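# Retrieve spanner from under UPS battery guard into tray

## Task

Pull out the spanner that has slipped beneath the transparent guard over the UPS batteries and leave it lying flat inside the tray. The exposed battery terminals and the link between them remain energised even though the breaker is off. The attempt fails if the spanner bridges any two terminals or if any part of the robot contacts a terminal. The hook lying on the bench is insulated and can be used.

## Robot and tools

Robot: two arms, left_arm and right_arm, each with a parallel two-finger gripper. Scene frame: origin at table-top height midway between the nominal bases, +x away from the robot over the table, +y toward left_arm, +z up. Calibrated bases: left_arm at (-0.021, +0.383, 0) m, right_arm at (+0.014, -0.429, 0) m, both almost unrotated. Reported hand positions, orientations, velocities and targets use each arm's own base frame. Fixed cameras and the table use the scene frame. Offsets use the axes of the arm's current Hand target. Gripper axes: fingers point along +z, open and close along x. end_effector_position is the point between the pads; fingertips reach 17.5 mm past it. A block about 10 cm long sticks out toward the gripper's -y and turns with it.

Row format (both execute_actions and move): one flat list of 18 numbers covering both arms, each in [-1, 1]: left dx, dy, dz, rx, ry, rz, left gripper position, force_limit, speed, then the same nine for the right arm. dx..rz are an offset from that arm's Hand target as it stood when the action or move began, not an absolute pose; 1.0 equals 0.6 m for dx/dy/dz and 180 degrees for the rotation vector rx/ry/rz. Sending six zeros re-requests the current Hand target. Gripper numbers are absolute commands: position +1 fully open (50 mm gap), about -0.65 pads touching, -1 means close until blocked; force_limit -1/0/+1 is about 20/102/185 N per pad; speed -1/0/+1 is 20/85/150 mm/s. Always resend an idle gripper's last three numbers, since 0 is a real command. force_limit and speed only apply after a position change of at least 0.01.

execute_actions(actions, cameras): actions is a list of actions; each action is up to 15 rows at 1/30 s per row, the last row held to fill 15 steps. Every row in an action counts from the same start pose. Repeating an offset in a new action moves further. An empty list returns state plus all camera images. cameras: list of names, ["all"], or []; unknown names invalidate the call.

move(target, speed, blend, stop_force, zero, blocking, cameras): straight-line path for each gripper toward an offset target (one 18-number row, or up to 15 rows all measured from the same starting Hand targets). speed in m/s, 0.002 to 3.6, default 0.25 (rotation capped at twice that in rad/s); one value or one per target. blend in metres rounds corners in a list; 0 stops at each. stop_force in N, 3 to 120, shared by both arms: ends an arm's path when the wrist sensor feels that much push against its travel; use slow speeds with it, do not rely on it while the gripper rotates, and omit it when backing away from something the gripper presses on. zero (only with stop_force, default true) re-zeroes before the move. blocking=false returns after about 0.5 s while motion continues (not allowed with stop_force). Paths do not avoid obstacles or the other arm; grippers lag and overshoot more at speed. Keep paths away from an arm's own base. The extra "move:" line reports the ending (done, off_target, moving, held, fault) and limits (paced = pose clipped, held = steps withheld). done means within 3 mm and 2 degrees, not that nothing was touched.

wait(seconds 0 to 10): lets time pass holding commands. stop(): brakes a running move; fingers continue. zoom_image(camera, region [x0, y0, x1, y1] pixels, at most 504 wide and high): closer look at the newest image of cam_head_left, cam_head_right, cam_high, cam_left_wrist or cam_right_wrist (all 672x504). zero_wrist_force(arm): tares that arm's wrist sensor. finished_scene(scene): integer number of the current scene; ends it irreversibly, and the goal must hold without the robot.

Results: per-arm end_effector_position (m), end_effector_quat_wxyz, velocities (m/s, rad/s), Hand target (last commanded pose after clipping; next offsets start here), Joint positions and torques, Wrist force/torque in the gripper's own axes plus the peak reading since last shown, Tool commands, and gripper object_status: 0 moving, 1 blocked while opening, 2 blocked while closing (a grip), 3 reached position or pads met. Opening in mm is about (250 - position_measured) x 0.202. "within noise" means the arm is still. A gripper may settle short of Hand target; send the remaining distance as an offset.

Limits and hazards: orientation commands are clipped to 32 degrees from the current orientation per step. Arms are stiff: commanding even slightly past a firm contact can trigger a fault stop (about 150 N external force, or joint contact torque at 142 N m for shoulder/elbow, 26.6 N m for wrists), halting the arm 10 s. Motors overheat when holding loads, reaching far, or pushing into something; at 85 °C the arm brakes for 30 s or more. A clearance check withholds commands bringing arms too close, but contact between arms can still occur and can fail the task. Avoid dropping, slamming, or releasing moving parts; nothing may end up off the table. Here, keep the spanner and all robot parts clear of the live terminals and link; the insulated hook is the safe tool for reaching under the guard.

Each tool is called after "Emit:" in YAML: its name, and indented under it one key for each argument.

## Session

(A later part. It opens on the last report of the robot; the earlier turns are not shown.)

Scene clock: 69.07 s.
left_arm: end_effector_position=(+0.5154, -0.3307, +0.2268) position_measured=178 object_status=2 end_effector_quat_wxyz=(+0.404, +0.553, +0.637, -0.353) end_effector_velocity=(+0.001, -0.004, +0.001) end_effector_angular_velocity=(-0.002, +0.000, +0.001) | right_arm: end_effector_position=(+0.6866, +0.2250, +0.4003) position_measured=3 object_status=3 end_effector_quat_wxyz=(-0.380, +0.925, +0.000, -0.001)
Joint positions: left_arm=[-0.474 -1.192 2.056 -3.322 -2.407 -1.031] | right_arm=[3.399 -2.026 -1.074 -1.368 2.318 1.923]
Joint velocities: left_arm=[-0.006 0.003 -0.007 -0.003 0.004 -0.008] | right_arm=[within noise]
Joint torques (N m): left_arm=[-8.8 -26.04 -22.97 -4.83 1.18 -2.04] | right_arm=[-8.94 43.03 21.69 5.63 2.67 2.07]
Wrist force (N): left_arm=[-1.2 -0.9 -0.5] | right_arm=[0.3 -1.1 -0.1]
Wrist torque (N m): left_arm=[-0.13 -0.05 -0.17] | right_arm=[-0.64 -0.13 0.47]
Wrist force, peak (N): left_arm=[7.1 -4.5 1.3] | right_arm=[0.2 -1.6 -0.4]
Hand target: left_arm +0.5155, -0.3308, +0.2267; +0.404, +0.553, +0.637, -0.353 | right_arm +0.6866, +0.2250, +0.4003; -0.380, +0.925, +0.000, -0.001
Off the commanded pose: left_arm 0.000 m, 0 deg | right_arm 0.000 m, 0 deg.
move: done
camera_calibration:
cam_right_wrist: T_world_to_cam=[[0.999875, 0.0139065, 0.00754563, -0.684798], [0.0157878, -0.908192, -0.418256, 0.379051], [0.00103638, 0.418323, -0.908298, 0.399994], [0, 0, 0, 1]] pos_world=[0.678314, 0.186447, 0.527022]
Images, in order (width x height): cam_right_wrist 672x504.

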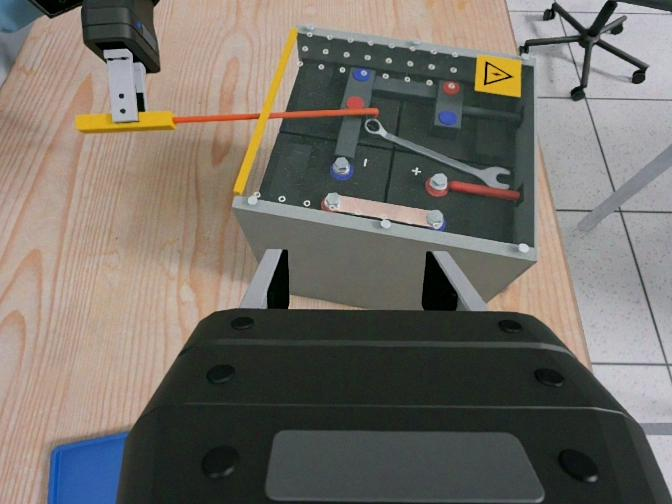

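Emit:
move:
  target: [0.0258,-0.003,0.012,0,0,0,-0.95,0.5,-0.5,0,0,0,0,0,0,1,0.4,0]
  speed: 0.02
  stop_force: 4
  cameras: ["cam_right_wrist"]

Emit:
zoom_image:
  camera: "cam_right_wrist"
  region: [280, 60, 460, 195]

Scene clock: 71.13 s.
left_arm: end_effector_position=(+0.5137, -0.3310, +0.2096) position_measured=178 object_status=2 end_effector_quat_wxyz=(+0.404, +0.553, +0.637, -0.353) | right_arm: end_effector_position=(+0.6866, +0.2250, +0.4003) position_measured=3 object_status=3 end_effector_quat_wxyz=(-0.380, +0.925, +0.000, -0.001)
Joint positions: left_arm=[-0.476 -1.159 2.071 -3.371 -2.405 -1.033] | right_arm=[3.399 -2.026 -1.074 -1.368 2.318 1.923]
Joint torques (N m): left_arm=[3.31 -48.17 -21.03 -1.21 -0.57 -2.22] | right_arm=[-8.65 42.03 22.24 5.64 2.62 2.15]
Wrist force (N): left_arm=[-4.0 0.9 -1.8] | right_arm=[0.4 -1.2 -0.1]
Wrist torque (N m): left_arm=[-0.31 -0.09 0.62] | right_arm=[-0.65 -0.16 0.47]
Wrist force, peak (N): left_arm=[-5.1 0.9 -1.8] | right_arm=[0.0 -1.6 -0.1]
Hand target: left_arm +0.5137, -0.3310, +0.2096; +0.404, +0.553, +0.637, -0.353 | right_arm +0.6866, +0.2250, +0.4003; -0.380, +0.925, +0.000, -0.001
Off the commanded pose: left_arm 0.000 m, 0 deg | right_arm 0.000 m, 0 deg.
move: done
camera_calibration:
cam_right_wrist: T_world_to_cam=[[0.999875, 0.0139065, 0.00754563, -0.684798], [0.0157878, -0.908192, -0.418256, 0.379051], [0.00103638, 0.418323, -0.908298, 0.399994], [0, 0, 0, 1]] pos_world=[0.678314, 0.186447, 0.527022]
Images, in order (width x height): cam_right_wrist 672x504.

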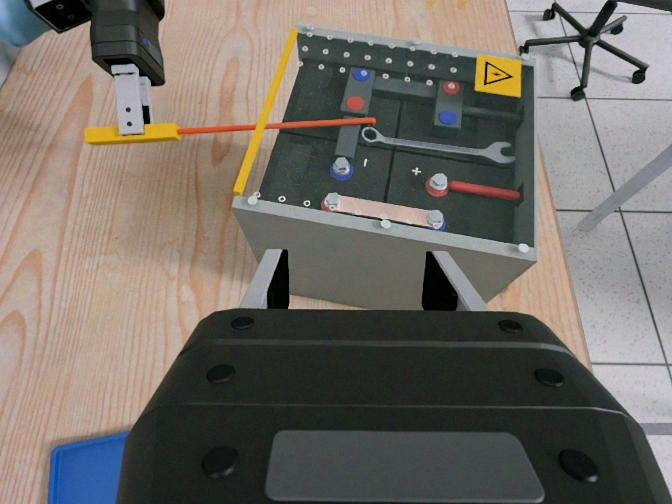

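Scaled by 2.800 from the camera's 672x504 image, which has a finer 960x720 frame.

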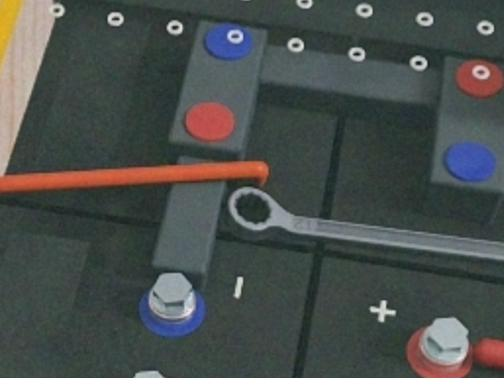

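Emit:
move:
  target:
    - [-0.0182,0,-0.0085,0,0,0,-0.95,0.5,-0.5,0,0,0,0,0,0,1,0.4,0]
    - [-0.0243,-0.0088,0.0048,0,0,0,-0.95,0.5,-0.5,0,0,0,0,0,0,1,0.4,0]
    - [-0.0066,-0.0088,0.013,0,0,0,-0.95,0.5,-0.5,0,0,0,0,0,0,1,0.4,0]
  speed: [0.05,0.05,0.025]
  stop_force: 5
  cameras: ["cam_right_wrist"]

Emit:
zoom_image:
  camera: "cam_right_wrist"
  region: [280, 60, 460, 195]

Scene clock: 73.37 s.
left_arm: end_effector_position=(+0.5097, -0.3404, +0.2099) position_measured=178 object_status=2 end_effector_quat_wxyz=(+0.404, +0.553, +0.637, -0.353) | right_arm: end_effector_position=(+0.6866, +0.2250, +0.4003) position_measured=3 object_status=3 end_effector_quat_wxyz=(-0.380, +0.925, +0.000, -0.001)
Joint positions: left_arm=[-0.498 -1.159 2.074 -3.389 -2.388 -1.053] | right_arm=[3.399 -2.026 -1.074 -1.368 2.318 1.923]
Joint torques (N m): left_arm=[-4.72 -49.4 -21.46 -1.38 -0.83 -2.39] | right_arm=[-8.9 41.32 22.19 5.66 2.55 2.04]
Wrist force (N): left_arm=[-3.4 0.4 -1.7] | right_arm=[0.3 -1.1 -0.4]
Wrist torque (N m): left_arm=[-0.32 -0.11 0.36] | right_arm=[-0.64 -0.13 0.47]
Wrist force, peak (N): left_arm=[-4.7 -2.0 -1.7] | right_arm=[0.3 -1.5 -0.2]
Hand target: left_arm +0.5097, -0.3404, +0.2099; +0.404, +0.553, +0.637, -0.353 | right_arm +0.6866, +0.2250, +0.4003; -0.380, +0.925, +0.000, -0.001
Off the commanded pose: left_arm 0.000 m, 0 deg | right_arm 0.000 m, 0 deg.
move: done
camera_calibration:
cam_right_wrist: T_world_to_cam=[[0.999875, 0.0139065, 0.00754563, -0.684798], [0.0157878, -0.908192, -0.418256, 0.379051], [0.00103638, 0.418323, -0.908298, 0.399994], [0, 0, 0, 1]] pos_world=[0.678314, 0.186447, 0.527022]
Images, in order (width x height): cam_right_wrist 672x504.

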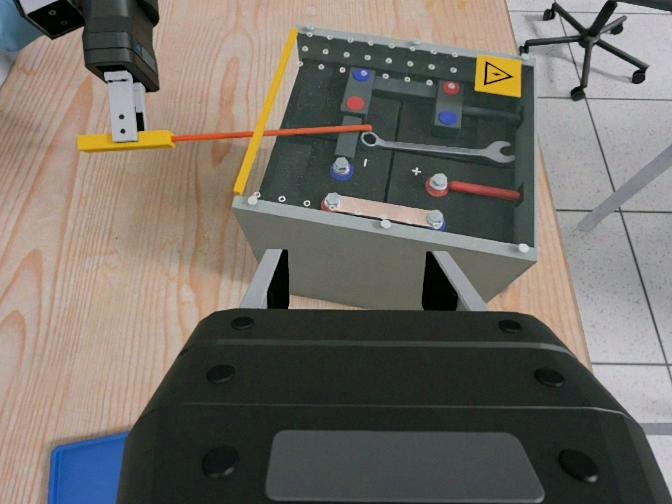

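Scaled by 2.800 from the camera's 672x504 image, which has a finer 960x720 frame.

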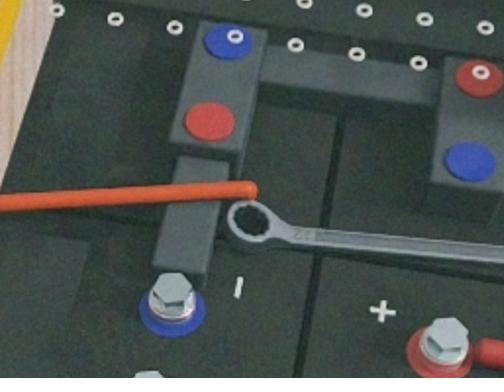

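Emit:
move:
  target:
    - [-0.0182,0,-0.0085,0,0,0,-0.95,0.5,-0.5,0,0,0,0,0,0,1,0.4,0]
    - [-0.0261,-0.0045,0.0084,0,0,0,-0.95,0.5,-0.5,0,0,0,0,0,0,1,0.4,0]
    - [-0.0066,-0.0045,0.0175,0,0,0,-0.95,0.5,-0.5,0,0,0,0,0,0,1,0.4,0]
  speed: [0.05,0.05,0.025]
  stop_force: 5
  cameras: ["cam_right_wrist"]

Emit:
zoom_image:
  camera: "cam_right_wrist"
  region: [310, 90, 430, 180]

Scene clock: 75.73 s.
left_arm: end_effector_position=(+0.5085, -0.3519, +0.2091) position_measured=178 object_status=2 end_effector_quat_wxyz=(+0.404, +0.553, +0.637, -0.353) | right_arm: end_effector_position=(+0.6866, +0.2250, +0.4003) position_measured=3 object_status=3 end_effector_quat_wxyz=(-0.380, +0.925, +0.000, -0.001)
Joint positions: left_arm=[-0.52 -1.151 2.067 -3.404 -2.37 -1.073] | right_arm=[3.399 -2.026 -1.074 -1.368 2.318 1.923]
Joint torques (N m): left_arm=[-4.31 -49.29 -20.57 -0.87 -0.22 -2.49] | right_arm=[-8.62 41.02 21.4 5.7 2.67 2.23]
Wrist force (N): left_arm=[-4.3 1.0 -1.8] | right_arm=[-0.2 -0.9 -0.1]
Wrist torque (N m): left_arm=[-0.32 -0.09 0.53] | right_arm=[-0.60 -0.06 0.46]
Wrist force, peak (N): left_arm=[-5.4 -2.1 -2.1] | right_arm=[0.4 -1.4 -0.4]
Hand target: left_arm +0.5085, -0.3519, +0.2091; +0.404, +0.553, +0.637, -0.353 | right_arm +0.6866, +0.2250, +0.4003; -0.380, +0.925, +0.000, -0.001
Off the commanded pose: left_arm 0.000 m, 0 deg | right_arm 0.000 m, 0 deg.
move: done
camera_calibration:
cam_right_wrist: T_world_to_cam=[[0.999875, 0.0139065, 0.00754563, -0.684798], [0.0157878, -0.908192, -0.418256, 0.379051], [0.00103638, 0.418323, -0.908298, 0.399994], [0, 0, 0, 1]] pos_world=[0.678314, 0.186447, 0.527022]
Images, in order (width x height): cam_right_wrist 672x504.

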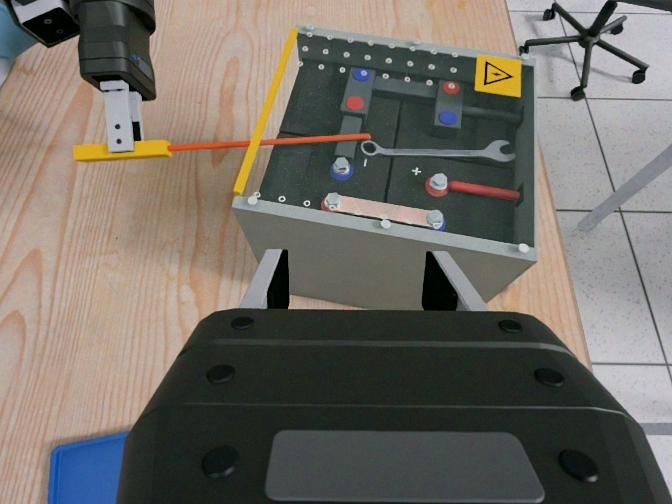

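Scaled by 4.200 from the camera's 672x504 image, which has a finer 960x720 frame.

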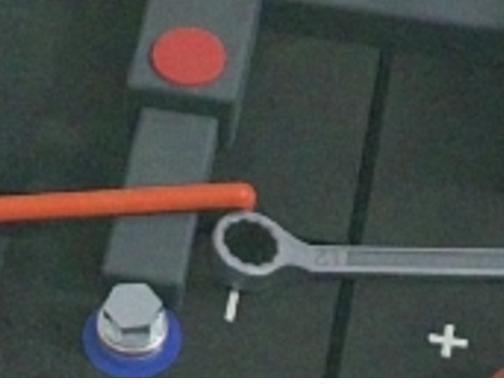

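Emit:
move:
  target:
    - [-0.0242,0,-0.0113,0,0,0,-0.95,0.5,-0.5,0,0,0,0,0,0,1,0.4,0]
    - [-0.0273,0,0.0082,0,-0.0833,0,-0.95,0.5,-0.5,0,0,0,0,0,0,1,0.4,0]
  speed: [0.08,0.1]
  cameras: ["cam_right_wrist"]

Emit:
zoom_image:
  camera: "cam_right_wrist"
  region: [310, 90, 430, 180]

Scene clock: 78.43 s.
left_arm: end_effector_position=(+0.5102, -0.3631, +0.2218) position_measured=178 object_status=2 end_effector_quat_wxyz=(+0.484, +0.502, +0.579, -0.423) end_effector_velocity=(-0.001, +0.000, +0.001) end_effector_angular_velocity=(-0.002, -0.004, +0.000) | right_arm: end_effector_position=(+0.6866, +0.2250, +0.4003) position_measured=3 object_status=3 end_effector_quat_wxyz=(-0.380, +0.925, +0.000, -0.001)
Joint positions: left_arm=[-0.505 -0.96 2.004 -3.898 -2.478 -1.345] | right_arm=[3.399 -2.026 -1.074 -1.368 2.318 1.923]
Joint velocities: left_arm=[0 0 0.001 -0.005 0 0] | right_arm=[within noise]
Joint torques (N m): left_arm=[-3.29 -46.17 -8.33 -4.11 1.61 -0.74] | right_arm=[-8.06 40.27 22.43 5.68 2.62 2.11]
Wrist force (N): left_arm=[-1.0 -0.7 -0.2] | right_arm=[0.3 -1.1 0.0]
Wrist torque (N m): left_arm=[-0.17 -0.13 -0.24] | right_arm=[-0.64 -0.14 0.47]
Wrist force, peak (N): left_arm=[-4.3 0.9 -1.9] | right_arm=[0.2 -1.5 0.0]
Hand target: left_arm +0.5102, -0.3631, +0.2219; +0.484, +0.502, +0.579, -0.423 | right_arm +0.6866, +0.2250, +0.4003; -0.380, +0.925, +0.000, -0.001
Off the commanded pose: left_arm 0.000 m, 0 deg | right_arm 0.000 m, 0 deg.
move: done
camera_calibration:
cam_right_wrist: T_world_to_cam=[[0.999875, 0.0139065, 0.00754563, -0.684798], [0.0157878, -0.908192, -0.418256, 0.379051], [0.00103638, 0.418323, -0.908298, 0.399994], [0, 0, 0, 1]] pos_world=[0.678314, 0.186447, 0.527022]
Images, in order (width x height): cam_right_wrist 672x504.

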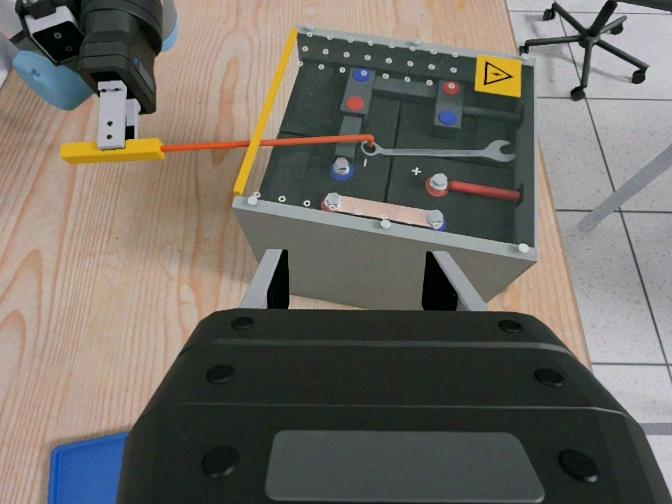

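Scaled by 4.200 from the camera's 672x504 image, which has a finer 960x720 frame.

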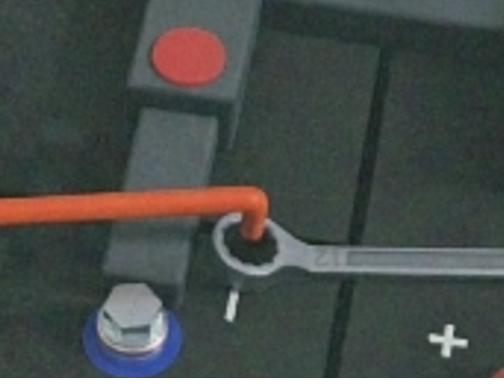

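Emit:
move:
  target:
    - [0.0009,-0.0017,-0.0049,0,0,0,-0.95,0.5,-0.5,0,0,0,0,0,0,1,0.4,0]
    - [0.0263,-0.0017,-0.0004,0,0,0,-0.95,0.5,-0.5,0,0,0,0,0,0,1,0.4,0]
  speed: 0.025
  stop_force: 4
  cameras: ["cam_right_wrist"]

Emit:
zoom_image:
  camera: "cam_right_wrist"
  region: [310, 90, 430, 180]

Scene clock: 80.53 s.
left_arm: end_effector_position=(+0.5087, -0.3603, +0.2064) position_measured=178 object_status=2 end_effector_quat_wxyz=(+0.484, +0.502, +0.579, -0.423) | right_arm: end_effector_position=(+0.6866, +0.2250, +0.4003) position_measured=3 object_status=3 end_effector_quat_wxyz=(-0.380, +0.925, +0.000, -0.001)
Joint positions: left_arm=[-0.502 -0.928 2.011 -3.936 -2.481 -1.344] | right_arm=[3.399 -2.026 -1.074 -1.368 2.318 1.923]
Joint torques (N m): left_arm=[-3.93 -55.64 -12.24 -0.55 1.36 -2.33] | right_arm=[-8.03 40.05 22.37 5.66 2.68 2.16]
Wrist force (N): left_arm=[-3.2 -1.3 -0.4] | right_arm=[0.3 -1.2 0.0]
Wrist torque (N m): left_arm=[-0.24 -0.16 0.29] | right_arm=[-0.66 -0.14 0.47]
Wrist force, peak (N): left_arm=[-4.5 -2.0 -0.5] | right_arm=[0.4 -1.5 0.1]
Hand target: left_arm +0.5087, -0.3603, +0.2064; +0.484, +0.502, +0.579, -0.423 | right_arm +0.6866, +0.2250, +0.4003; -0.380, +0.925, +0.000, -0.001
Off the commanded pose: left_arm 0.000 m, 0 deg | right_arm 0.000 m, 0 deg.
move: done
camera_calibration:
cam_right_wrist: T_world_to_cam=[[0.999875, 0.0139065, 0.00754563, -0.684798], [0.0157878, -0.908192, -0.418256, 0.379051], [0.00103638, 0.418323, -0.908298, 0.399994], [0, 0, 0, 1]] pos_world=[0.678314, 0.186447, 0.527022]
Images, in order (width x height): cam_right_wrist 672x504.

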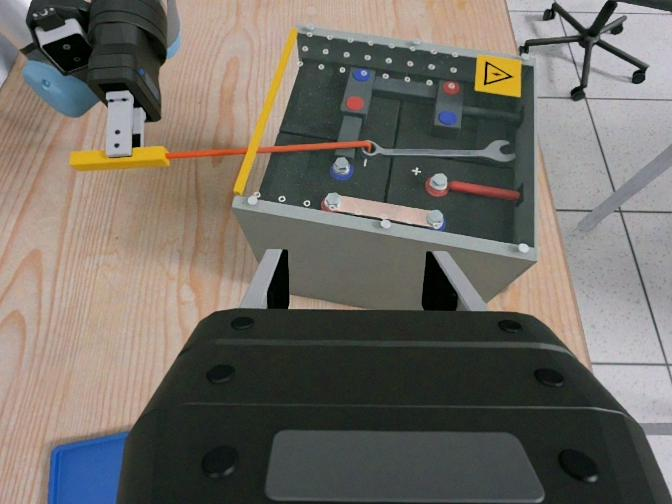

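Scaled by 4.200 from the camera's 672x504 image, which has a finer 960x720 frame.

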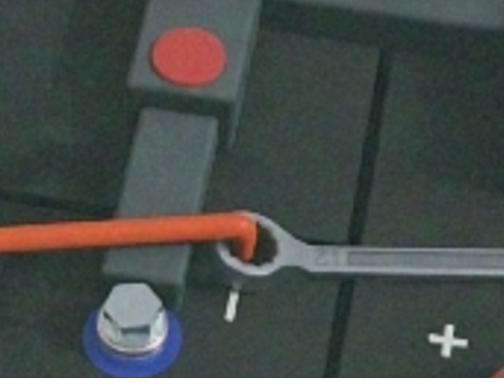

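Emit:
move:
  target:
    - [0.002,0.003,-0.0164,0,0,0,-0.95,0.5,-0.5,0,0,0,0,0,0,1,0.4,0]
    - [-0.0072,0.003,-0.0142,0,0.1389,0,-0.95,0.5,-0.5,0,0,0,0,0,0,1,0.4,0]
  speed: [0.04,0.15]

Emit:
move:
  target: [0,-0.03,0,0,0,0,-0.95,0.5,-0.5,0,0,0,0,0,0,1,0.4,0]
  speed: 0.02
  stop_force: 14
  cameras: ["cam_right_wrist"]

Emit:
zoom_image:
  camera: "cam_right_wrist"
  region: [310, 90, 430, 180]

Scene clock: 83.27 s.
left_arm: end_effector_position=(+0.5094, -0.3526, +0.2122) position_measured=178 object_status=2 end_effector_quat_wxyz=(+0.347, +0.582, +0.670, -0.304) | right_arm: end_effector_position=(+0.6866, +0.2250, +0.4003) position_measured=3 object_status=3 end_effector_quat_wxyz=(-0.380, +0.925, +0.000, -0.001)
Joint positions: left_arm=[-0.557 -1.263 2.036 -3.082 -2.251 -0.971] | right_arm=[3.399 -2.026 -1.074 -1.368 2.318 1.923]
Joint torques (N m): left_arm=[5.39 -30.28 -11.39 -0.62 -0.65 -1.62] | right_arm=[-7.85 38.93 22.35 5.61 2.66 2.17]
Wrist force (N): left_arm=[-4.6 0.0 -2.4] | right_arm=[0.0 -0.9 -0.4]
Wrist torque (N m): left_arm=[-0.33 -0.08 0.72] | right_arm=[-0.61 -0.08 0.47]
Wrist force, peak (N): left_arm=[-5.5 -1.2 0.1] | right_arm=[0.6 -1.4 -0.3]
Hand target: left_arm +0.5094, -0.3525, +0.2121; +0.347, +0.582, +0.670, -0.304 | right_arm +0.6866, +0.2250, +0.4003; -0.380, +0.925, +0.000, -0.001
Off the commanded pose: left_arm 0.000 m, 0 deg | right_arm 0.000 m, 0 deg.
move: done

Scene clock: 84.30 s.
left_arm: end_effector_position=(+0.5053, -0.3531, +0.2121) position_measured=178 object_status=2 end_effector_quat_wxyz=(+0.347, +0.582, +0.670, -0.304) | right_arm: end_effector_position=(+0.6866, +0.2250, +0.4003) position_measured=3 object_status=3 end_effector_quat_wxyz=(-0.380, +0.925, +0.000, -0.001)
Joint positions: left_arm=[-0.563 -1.27 2.047 -3.09 -2.247 -0.976] | right_arm=[3.399 -2.026 -1.074 -1.368 2.318 1.923]
Joint torques (N m): left_arm=[5.96 -21.58 -15.01 -4.09 -0.19 1.73] | right_arm=[-7.97 38.58 21.93 5.78 2.64 2.13]
Wrist force (N): left_arm=[-3.7 -0.7 -2.4] | right_arm=[0.2 -1.1 -0.4]
Wrist torque (N m): left_arm=[-0.31 -0.11 0.47] | right_arm=[-0.64 -0.13 0.47]
Wrist force, peak (N): left_arm=[-4.4 20.7 -1.3] | right_arm=[0.5 -1.5 -0.4]
Hand target: left_arm +0.5053, -0.3530, +0.2120; +0.347, +0.582, +0.670, -0.304 (not the last commanded pose) | right_arm +0.6866, +0.2250, +0.4003; -0.380, +0.925, +0.000, -0.001
Off the commanded pose: left_arm 0.014 m, 0 deg | right_arm 0.000 m, 0 deg.
move: contact (left_arm)
camera_calibration:
cam_right_wrist: T_world_to_cam=[[0.999875, 0.0139065, 0.00754563, -0.684798], [0.0157878, -0.908192, -0.418256, 0.379051], [0.00103638, 0.418323, -0.908298, 0.399994], [0, 0, 0, 1]] pos_world=[0.678314, 0.186447, 0.527022]
Images, in order (width x height): cam_right_wrist 672x504.

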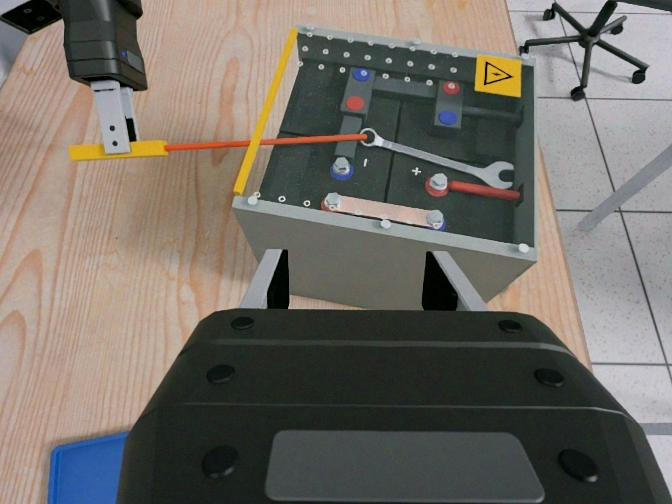

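Scaled by 4.200 from the camera's 672x504 image, which has a finer 960x720 frame.

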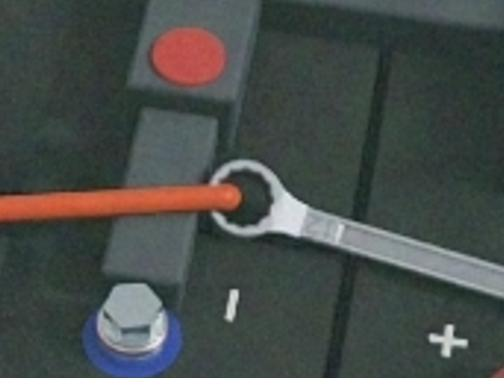

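Emit:
move:
  target:
    - [0,-0.006,0,0,0,0,-0.95,0.5,-0.5,0,0,0,0,0,0,1,0.4,0]
    - [-0.0125,-0.006,0.004,0,0.1944,0,-0.95,0.5,-0.5,0,0,0,0,0,0,1,0.4,0]
  speed: [0.03,0.15]
  cameras: ["cam_right_wrist"]

Emit:
zoom_image:
  camera: "cam_right_wrist"
  region: [310, 90, 430, 180]

Scene clock: 87.63 s.
left_arm: end_effector_position=(+0.5037, -0.3590, +0.2166) position_measured=178 object_status=2 end_effector_quat_wxyz=(+0.130, +0.646, +0.744, -0.112) | right_arm: end_effector_position=(+0.6866, +0.2250, +0.4003) position_measured=3 object_status=3 end_effector_quat_wxyz=(-0.380, +0.925, +0.000, -0.001)
Joint positions: left_arm=[-0.746 -1.369 1.749 -2.223 -1.786 -0.916] | right_arm=[3.399 -2.026 -1.074 -1.368 2.318 1.923]
Joint torques (N m): left_arm=[-20.01 -47.16 -4.76 10.99 -13.07 0.49] | right_arm=[-7.44 37.67 22.28 5.68 2.66 2.11]
Wrist force (N): left_arm=[-9.7 73.4 -2.1] | right_arm=[0.0 -1.1 -0.4]
Wrist torque (N m): left_arm=[-0.33 -0.38 2.11] | right_arm=[-0.63 -0.09 0.47]
Wrist force, peak (N): left_arm=[-5.9 78.3 2.3] | right_arm=[0.2 -1.5 -0.3]
Hand target: left_arm +0.5026, -0.3597, +0.2168; +0.129, +0.646, +0.743, -0.115 | right_arm +0.6866, +0.2250, +0.4003; -0.380, +0.925, +0.000, -0.001
Off the commanded pose: left_arm 0.001 m, 0 deg | right_arm 0.000 m, 0 deg.
move: done
camera_calibration:
cam_right_wrist: T_world_to_cam=[[0.999875, 0.0139065, 0.00754563, -0.684798], [0.0157878, -0.908192, -0.418256, 0.379051], [0.00103638, 0.418323, -0.908298, 0.399994], [0, 0, 0, 1]] pos_world=[0.678314, 0.186447, 0.527022]
Images, in order (width x height): cam_right_wrist 672x504.

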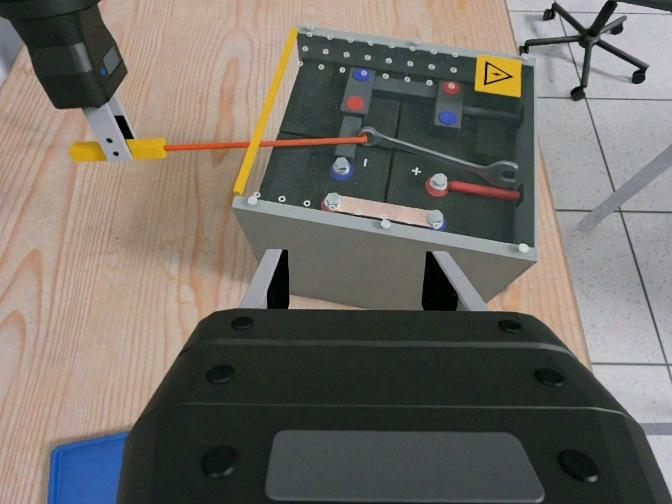

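Scaled by 4.200 from the camera's 672x504 image, which has a finer 960x720 frame.

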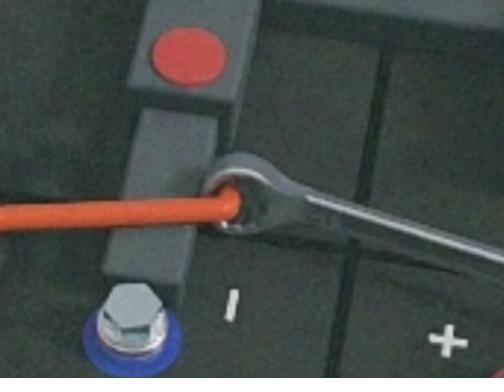

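Emit:
move:
  target:
    - [0,0.003,0,0,0,0,-0.95,0.5,-0.5,0,0,0,0,0,0,1,0.4,0]
    - [-0.0092,0.003,0.0034,0,0.2222,0,-0.95,0.5,-0.5,0,0,0,0,0,0,1,0.4,0]
  speed: [0.03,0.15]
  cameras: ["cam_right_wrist"]

Emit:
zoom_image:
  camera: "cam_right_wrist"
  region: [310, 90, 430, 180]

Scene clock: 91.13 s.
left_arm: end_effector_position=(+0.5052, -0.3654, +0.2167) position_measured=178 object_status=2 end_effector_quat_wxyz=(-0.133, +0.646, +0.743, +0.113) | right_arm: end_effector_position=(+0.6866, +0.2250, +0.4003) position_measured=3 object_status=3 end_effector_quat_wxyz=(-0.380, +0.925, +0.000, -0.001)
Joint positions: left_arm=[-0.913 -1.103 1.234 -1.394 -1.403 -1.078] | right_arm=[3.399 -2.026 -1.074 -1.368 2.318 1.923]
Joint torques (N m): left_arm=[5.42 -52.27 -27.7 0.1 -1.44 1.88] | right_arm=[-7.42 36.75 22.88 5.67 2.64 2.15]
Wrist force (N): left_arm=[0.2 -0.4 -3.1] | right_arm=[0.0 -1.1 -0.3]
Wrist torque (N m): left_arm=[-0.73 0.05 0.19] | right_arm=[-0.63 -0.09 0.47]
Wrist force, peak (N): left_arm=[-9.3 73.9 -1.9] | right_arm=[0.1 -1.5 -0.1]
Hand target: left_arm +0.5052, -0.3653, +0.2168; -0.133, +0.646, +0.743, +0.113 | right_arm +0.6866, +0.2250, +0.4003; -0.380, +0.925, +0.000, -0.001
Off the commanded pose: left_arm 0.000 m, 0 deg | right_arm 0.000 m, 0 deg.
move: done
camera_calibration:
cam_right_wrist: T_world_to_cam=[[0.999875, 0.0139065, 0.00754563, -0.684798], [0.0157878, -0.908192, -0.418256, 0.379051], [0.00103638, 0.418323, -0.908298, 0.399994], [0, 0, 0, 1]] pos_world=[0.678314, 0.186447, 0.527022]
Images, in order (width x height): cam_right_wrist 672x504.

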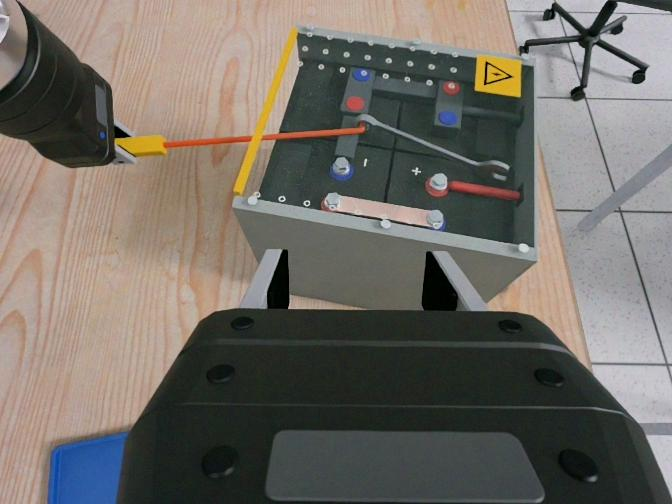

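Scaled by 4.200 from the camera's 672x504 image, which has a finer 960x720 frame.

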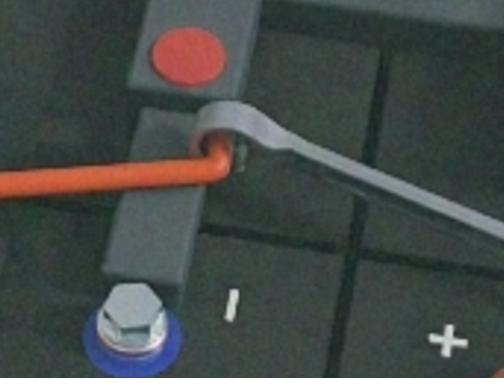

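Emit:
move:
  target:
    - [0.008,0,-0.0219,0,0,0,-0.95,0.5,-0.5,0,0,0,0,0,0,1,0.4,0]
    - [-0.0045,0,-0.0265,0,0,0,-0.95,0.5,-0.5,0,0,0,0,0,0,1,0.4,0]
  speed: [0.03,0.02]
  cameras: ["cam_right_wrist"]

Emit:
zoom_image:
  camera: "cam_right_wrist"
  region: [310, 90, 430, 180]

Scene clock: 92.67 s.
left_arm: end_effector_position=(+0.5063, -0.3733, +0.2307) position_measured=178 object_status=2 end_effector_quat_wxyz=(-0.133, +0.646, +0.743, +0.113) end_effector_velocity=(-0.001, +0.001, -0.001) end_effector_angular_velocity=(+0.002, +0.002, +0.000) | right_arm: end_effector_position=(+0.6866, +0.2250, +0.4003) position_measured=3 object_status=3 end_effector_quat_wxyz=(-0.380, +0.925, +0.000, -0.001)
Joint positions: left_arm=[-0.919 -1.091 1.18 -1.35 -1.405 -1.084] | right_arm=[3.399 -2.026 -1.074 -1.368 2.318 1.923]
Joint velocities: left_arm=[0 -0.002 0.005 0 0 0] | right_arm=[within noise]
Joint torques (N m): left_arm=[5.5 -62.72 -19.9 -3.7 -0.92 0.32] | right_arm=[-7.57 36.65 22.13 5.7 2.65 2.16]
Wrist force (N): left_arm=[0.5 -2.7 0.1] | right_arm=[0.1 -1.4 -0.4]
Wrist torque (N m): left_arm=[-0.07 0.03 0.27] | right_arm=[-0.70 -0.11 0.47]
Wrist force, peak (N): left_arm=[0.0 -0.1 -3.3] | right_arm=[0.6 -1.5 -0.1]
Hand target: left_arm +0.5063, -0.3732, +0.2308; -0.133, +0.646, +0.743, +0.113 | right_arm +0.6866, +0.2250, +0.4003; -0.380, +0.925, +0.000, -0.001
Off the commanded pose: left_arm 0.000 m, 0 deg | right_arm 0.000 m, 0 deg.
move: done
camera_calibration:
cam_right_wrist: T_world_to_cam=[[0.999875, 0.0139065, 0.00754563, -0.684798], [0.0157878, -0.908192, -0.418256, 0.379051], [0.00103638, 0.418323, -0.908298, 0.399994], [0, 0, 0, 1]] pos_world=[0.678314, 0.186447, 0.527022]
Images, in order (width x height): cam_right_wrist 672x504.

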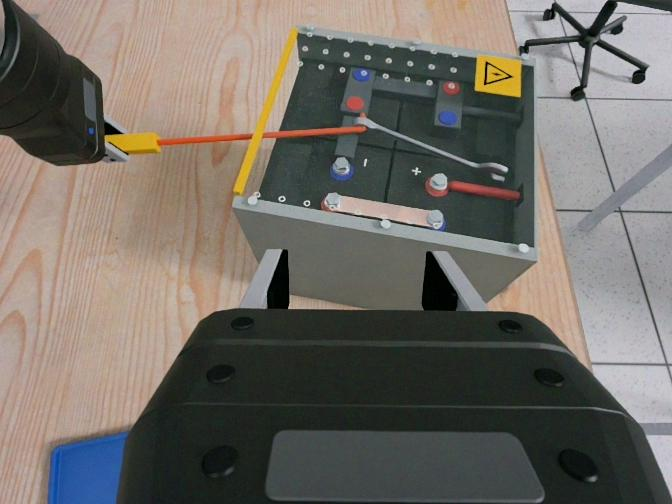

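Scaled by 4.200 from the camera's 672x504 image, which has a finer 960x720 frame.

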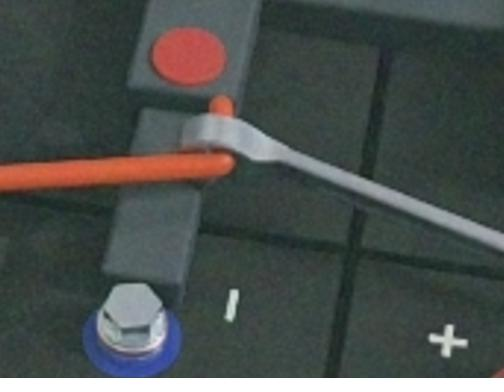

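Emit:
move:
  target: [0.003,-0.067,0.001,0,0,0,-0.95,0.5,-0.5,0,0,0,0,0,0,1,0.4,0]
  speed: 0.04
  stop_force: 15
  cameras: ["cam_right_wrist"]

Emit:
zoom_image:
  camera: "cam_right_wrist"
  region: [270, 80, 420, 190]

Scene clock: 94.90 s.
left_arm: end_effector_position=(+0.4663, -0.3769, +0.2310) position_measured=178 object_status=2 end_effector_quat_wxyz=(-0.133, +0.646, +0.743, +0.113) | right_arm: end_effector_position=(+0.6866, +0.2250, +0.4003) position_measured=3 object_status=3 end_effector_quat_wxyz=(-0.380, +0.925, +0.000, -0.001)
Joint positions: left_arm=[-0.971 -1.159 1.278 -1.372 -1.421 -1.134] | right_arm=[3.399 -2.026 -1.074 -1.368 2.318 1.923]
Joint torques (N m): left_arm=[6.84 -34.57 -31.13 -0.86 1.54 2.25] | right_arm=[-7.17 36.01 22.47 5.65 2.62 2.09]
Wrist force (N): left_arm=[0.5 -2.6 0.2] | right_arm=[0.3 -1.3 -0.2]
Wrist torque (N m): left_arm=[-0.03 0.05 0.19] | right_arm=[-0.68 -0.14 0.47]
Wrist force, peak (N): left_arm=[0.4 -3.3 0.3] | right_arm=[0.4 -1.6 -0.3]
Hand target: left_arm +0.4663, -0.3769, +0.2310; -0.133, +0.646, +0.743, +0.113 | right_arm +0.6866, +0.2250, +0.4003; -0.380, +0.925, +0.000, -0.001
Off the commanded pose: left_arm 0.000 m, 0 deg | right_arm 0.000 m, 0 deg.
move: done
camera_calibration:
cam_right_wrist: T_world_to_cam=[[0.999875, 0.0139065, 0.00754563, -0.684798], [0.0157878, -0.908192, -0.418256, 0.379051], [0.00103638, 0.418323, -0.908298, 0.399994], [0, 0, 0, 1]] pos_world=[0.678314, 0.186447, 0.527022]
Images, in order (width x height): cam_right_wrist 672x504.

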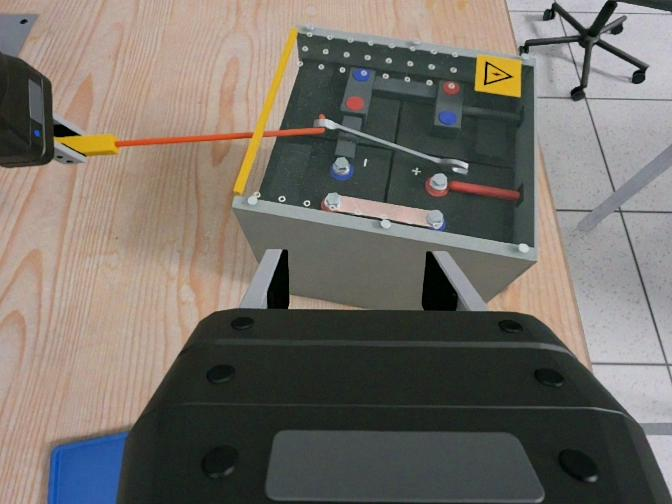

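Scaled by 3.360 from the camera's 672x504 image, which has a finer 960x720 frame.

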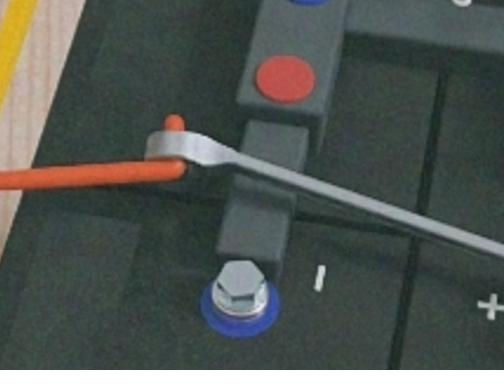

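Emit:
move:
  target: [0.0225,-0.067,0.0125,0,0,0,-0.95,0.5,-0.5,0,0,0,0,0,0,1,0.4,0]
  speed: 0.04
  stop_force: 15
  cameras: ["cam_right_wrist","cam_high"]

Emit:
zoom_image:
  camera: "cam_right_wrist"
  region: [230, 60, 420, 200]

Scene clock: 97.40 s.
left_arm: end_effector_position=(+0.4243, -0.3674, +0.2287) position_measured=178 object_status=2 end_effector_quat_wxyz=(-0.133, +0.646, +0.743, +0.113) | right_arm: end_effector_position=(+0.6866, +0.2250, +0.4003) position_measured=3 object_status=3 end_effector_quat_wxyz=(-0.380, +0.925, +0.000, -0.001)
Joint positions: left_arm=[-1.018 -1.247 1.404 -1.404 -1.436 -1.179] | right_arm=[3.399 -2.026 -1.074 -1.368 2.318 1.923]
Joint torques (N m): left_arm=[6.17 -30.8 -24.63 -0.71 1.57 2.42] | right_arm=[-7 35.23 22.38 5.65 2.65 2.1]
Wrist force (N): left_arm=[0.6 -2.6 0.2] | right_arm=[0.0 -1.2 0.0]
Wrist torque (N m): left_arm=[-0.03 0.03 0.21] | right_arm=[-0.66 -0.09 0.47]
Wrist force, peak (N): left_arm=[0.8 -3.4 0.3] | right_arm=[0.6 -1.4 0.1]
Hand target: left_arm +0.4243, -0.3674, +0.2287; -0.133, +0.646, +0.743, +0.113 | right_arm +0.6866, +0.2250, +0.4003; -0.380, +0.925, +0.000, -0.001
Off the commanded pose: left_arm 0.000 m, 0 deg | right_arm 0.000 m, 0 deg.
move: done
camera_calibration:
cam_right_wrist: T_world_to_cam=[[0.999875, 0.0139065, 0.00754563, -0.684798], [0.0157878, -0.908192, -0.418256, 0.379051], [0.00103638, 0.418323, -0.908298, 0.399994], [0, 0, 0, 1]] pos_world=[0.678314, 0.186447, 0.527022]
Images, in order (width x height): cam_high 672x504, cam_right_wrist 672x504.

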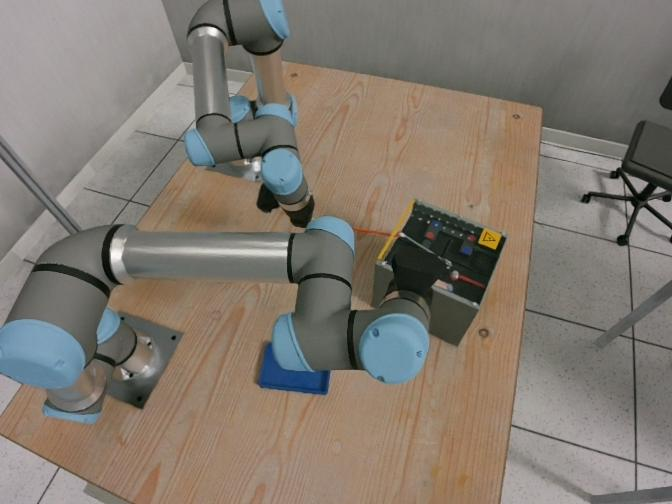

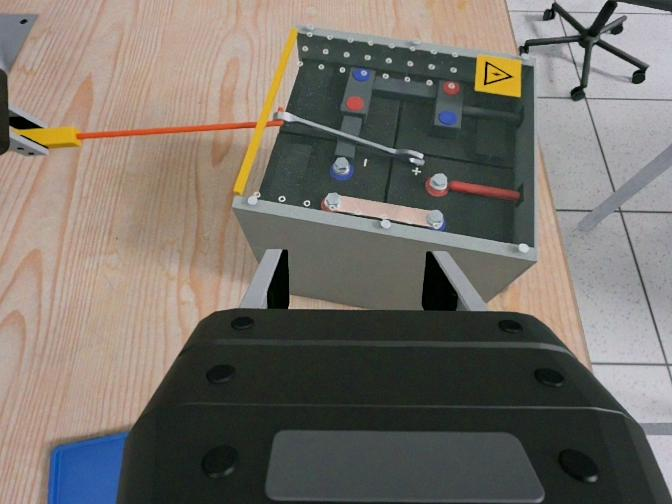

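Scaled by 2.653 from the camera's 672x504 image, which has a finer 960x720 frame.

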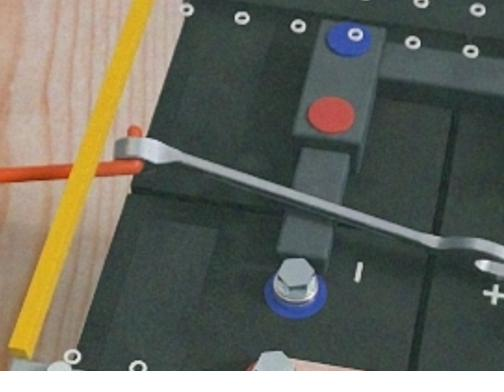

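Emit:
move:
  target: [0.026,-0.075,0.0112,0,0,0,-0.95,0.5,-0.5,0,0,0,0,0,0,1,0.4,0]
  speed: 0.04
  stop_force: 12
  cameras: ["cam_right_wrist","cam_high"]

Emit:
zoom_image:
  camera: "cam_right_wrist"
  region: [210, 60, 400, 200]

Emit:
zoom_image:
  camera: "cam_high"
  region: [340, 170, 480, 290]

Scene clock: 99.87 s.
left_arm: end_effector_position=(+0.3774, -0.3568, +0.2279) position_measured=178 object_status=2 end_effector_quat_wxyz=(-0.133, +0.646, +0.743, +0.113) | right_arm: end_effector_position=(+0.6866, +0.2250, +0.4003) position_measured=3 object_status=3 end_effector_quat_wxyz=(-0.380, +0.925, +0.000, -0.001)
Joint positions: left_arm=[-1.077 -1.341 1.527 -1.426 -1.455 -1.235] | right_arm=[3.399 -2.026 -1.074 -1.368 2.318 1.923]
Joint torques (N m): left_arm=[6.7 -25.48 -29.55 -0.7 1.65 2.16] | right_arm=[-7.44 35.22 21.91 5.68 2.62 2.1]
Wrist force (N): left_arm=[0.5 -2.5 0.1] | right_arm=[0.4 -1.1 -0.3]
Wrist torque (N m): left_arm=[-0.02 0.05 0.18] | right_arm=[-0.64 -0.15 0.47]
Wrist force, peak (N): left_arm=[0.7 -3.2 0.3] | right_arm=[0.3 -1.6 -0.1]
Hand target: left_arm +0.3774, -0.3568, +0.2279; -0.133, +0.646, +0.743, +0.113 | right_arm +0.6866, +0.2250, +0.4003; -0.380, +0.925, +0.000, -0.001
Off the commanded pose: left_arm 0.000 m, 0 deg | right_arm 0.000 m, 0 deg.
move: done
camera_calibration:
cam_right_wrist: T_world_to_cam=[[0.999875, 0.0139065, 0.00754563, -0.684798], [0.0157878, -0.908192, -0.418256, 0.379051], [0.00103638, 0.418323, -0.908298, 0.399994], [0, 0, 0, 1]] pos_world=[0.678314, 0.186447, 0.527022]
Images, in order (width x height): cam_high 672x504, cam_right_wrist 672x504.

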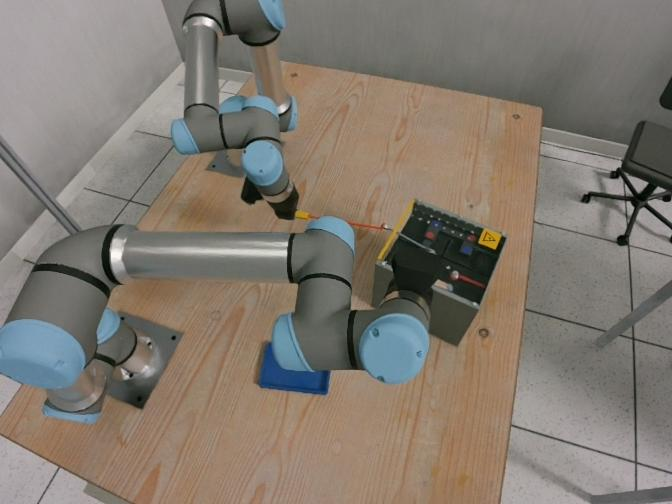

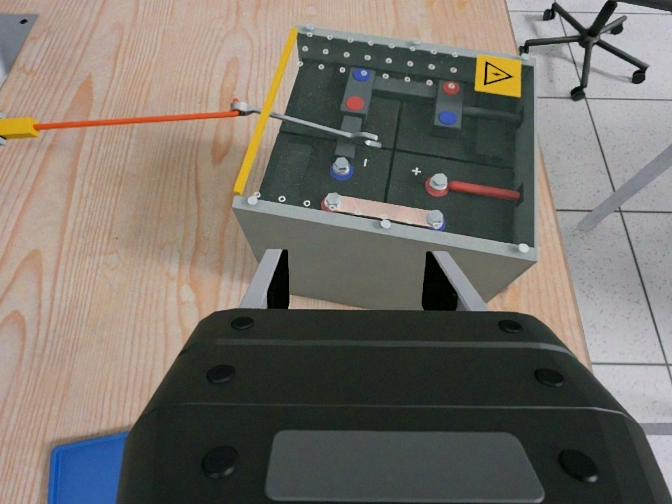

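Scaled by 2.653 from the camera's 672x504 image, which has a finer 960x720 frame.

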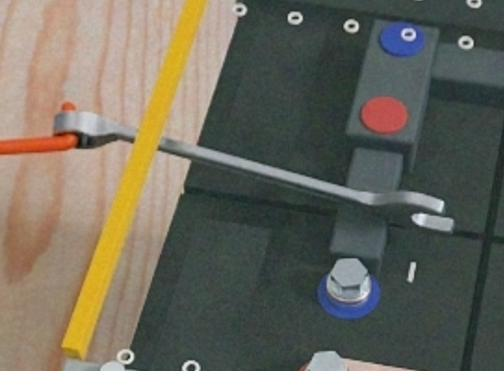

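Scaled by 3.600 from the camera's 672x504 image, which has a finer 960x720 frame.

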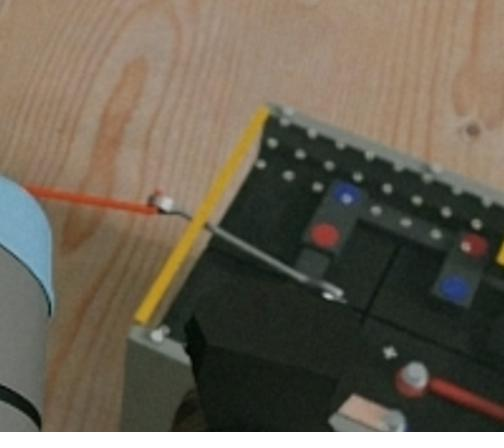

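Emit:
move:
  target: [0.0175,-0.05,0.0064,0,0,0,-0.95,0.5,-0.5,0,0,0,0,0,0,1,0.4,0]
  speed: 0.04
  stop_force: 12
  cameras: ["cam_right_wrist","cam_high"]

Emit:
zoom_image:
  camera: "cam_right_wrist"
  region: [180, 60, 370, 200]

Emit:
zoom_image:
  camera: "cam_high"
  region: [340, 180, 440, 260]

Scene clock: 102.10 s.
left_arm: end_effector_position=(+0.3461, -0.3499, +0.2280) position_measured=178 object_status=2 end_effector_quat_wxyz=(-0.133, +0.646, +0.743, +0.113) | right_arm: end_effector_position=(+0.6866, +0.2250, +0.4003) position_measured=3 object_status=3 end_effector_quat_wxyz=(-0.380, +0.925, +0.000, -0.001)
Joint positions: left_arm=[-1.121 -1.401 1.599 -1.433 -1.469 -1.277] | right_arm=[3.399 -2.026 -1.074 -1.368 2.318 1.923]
Joint torques (N m): left_arm=[7.85 -22.37 -30.61 -0.81 1.54 2.3] | right_arm=[-7.62 34.94 22.08 5.74 2.56 2.11]
Wrist force (N): left_arm=[0.2 -2.3 0.0] | right_arm=[0.5 -1.2 -0.2]
Wrist torque (N m): left_arm=[0.00 0.08 0.17] | right_arm=[-0.65 -0.16 0.47]
Wrist force, peak (N): left_arm=[0.6 -3.2 0.2] | right_arm=[0.4 -1.6 -0.3]
Hand target: left_arm +0.3461, -0.3499, +0.2280; -0.133, +0.646, +0.743, +0.113 | right_arm +0.6866, +0.2250, +0.4003; -0.380, +0.925, +0.000, -0.001
Off the commanded pose: left_arm 0.000 m, 0 deg | right_arm 0.000 m, 0 deg.
move: done
camera_calibration:
cam_right_wrist: T_world_to_cam=[[0.999875, 0.0139065, 0.00754563, -0.684798], [0.0157878, -0.908192, -0.418256, 0.379051], [0.00103638, 0.418323, -0.908298, 0.399994], [0, 0, 0, 1]] pos_world=[0.678314, 0.186447, 0.527022]
Images, in order (width x height): cam_high 672x504, cam_right_wrist 672x504.

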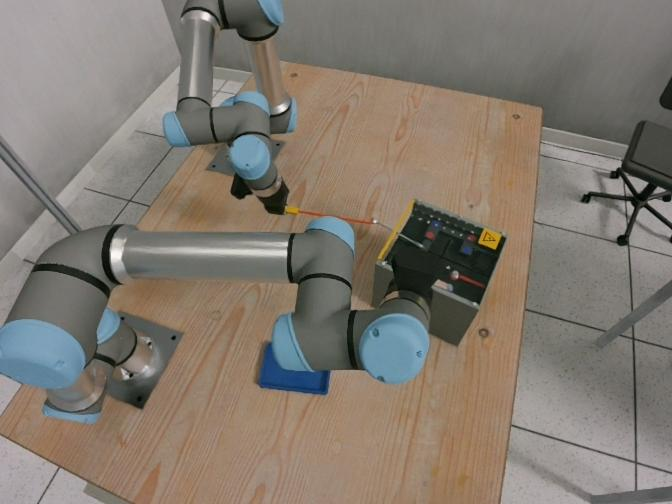

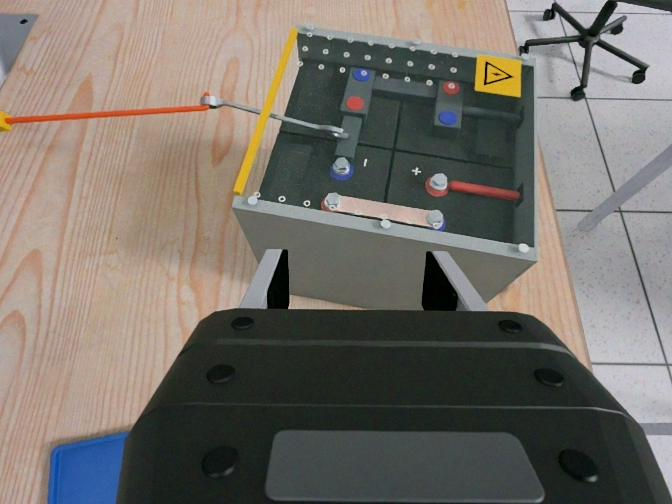

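Scaled by 2.653 from the camera's 672x504 image, which has a finer 960x720 frame.

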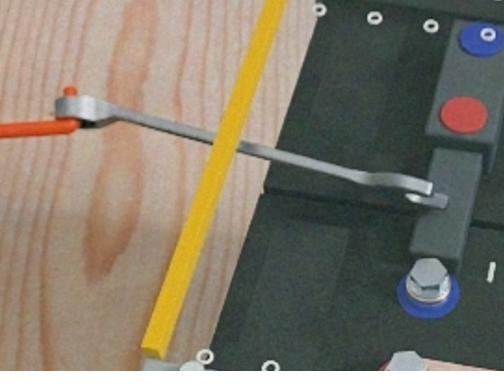

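Scaled by 5.040 from the camera's 672x504 image, which has a finer 960x720 frame.

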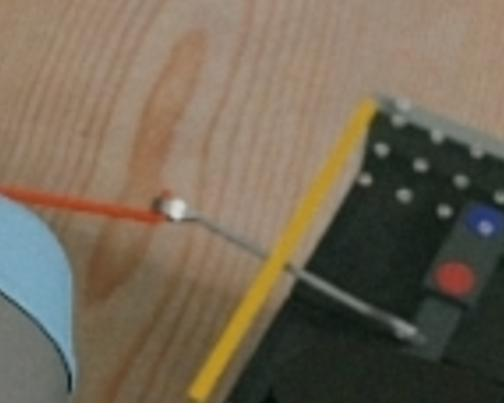

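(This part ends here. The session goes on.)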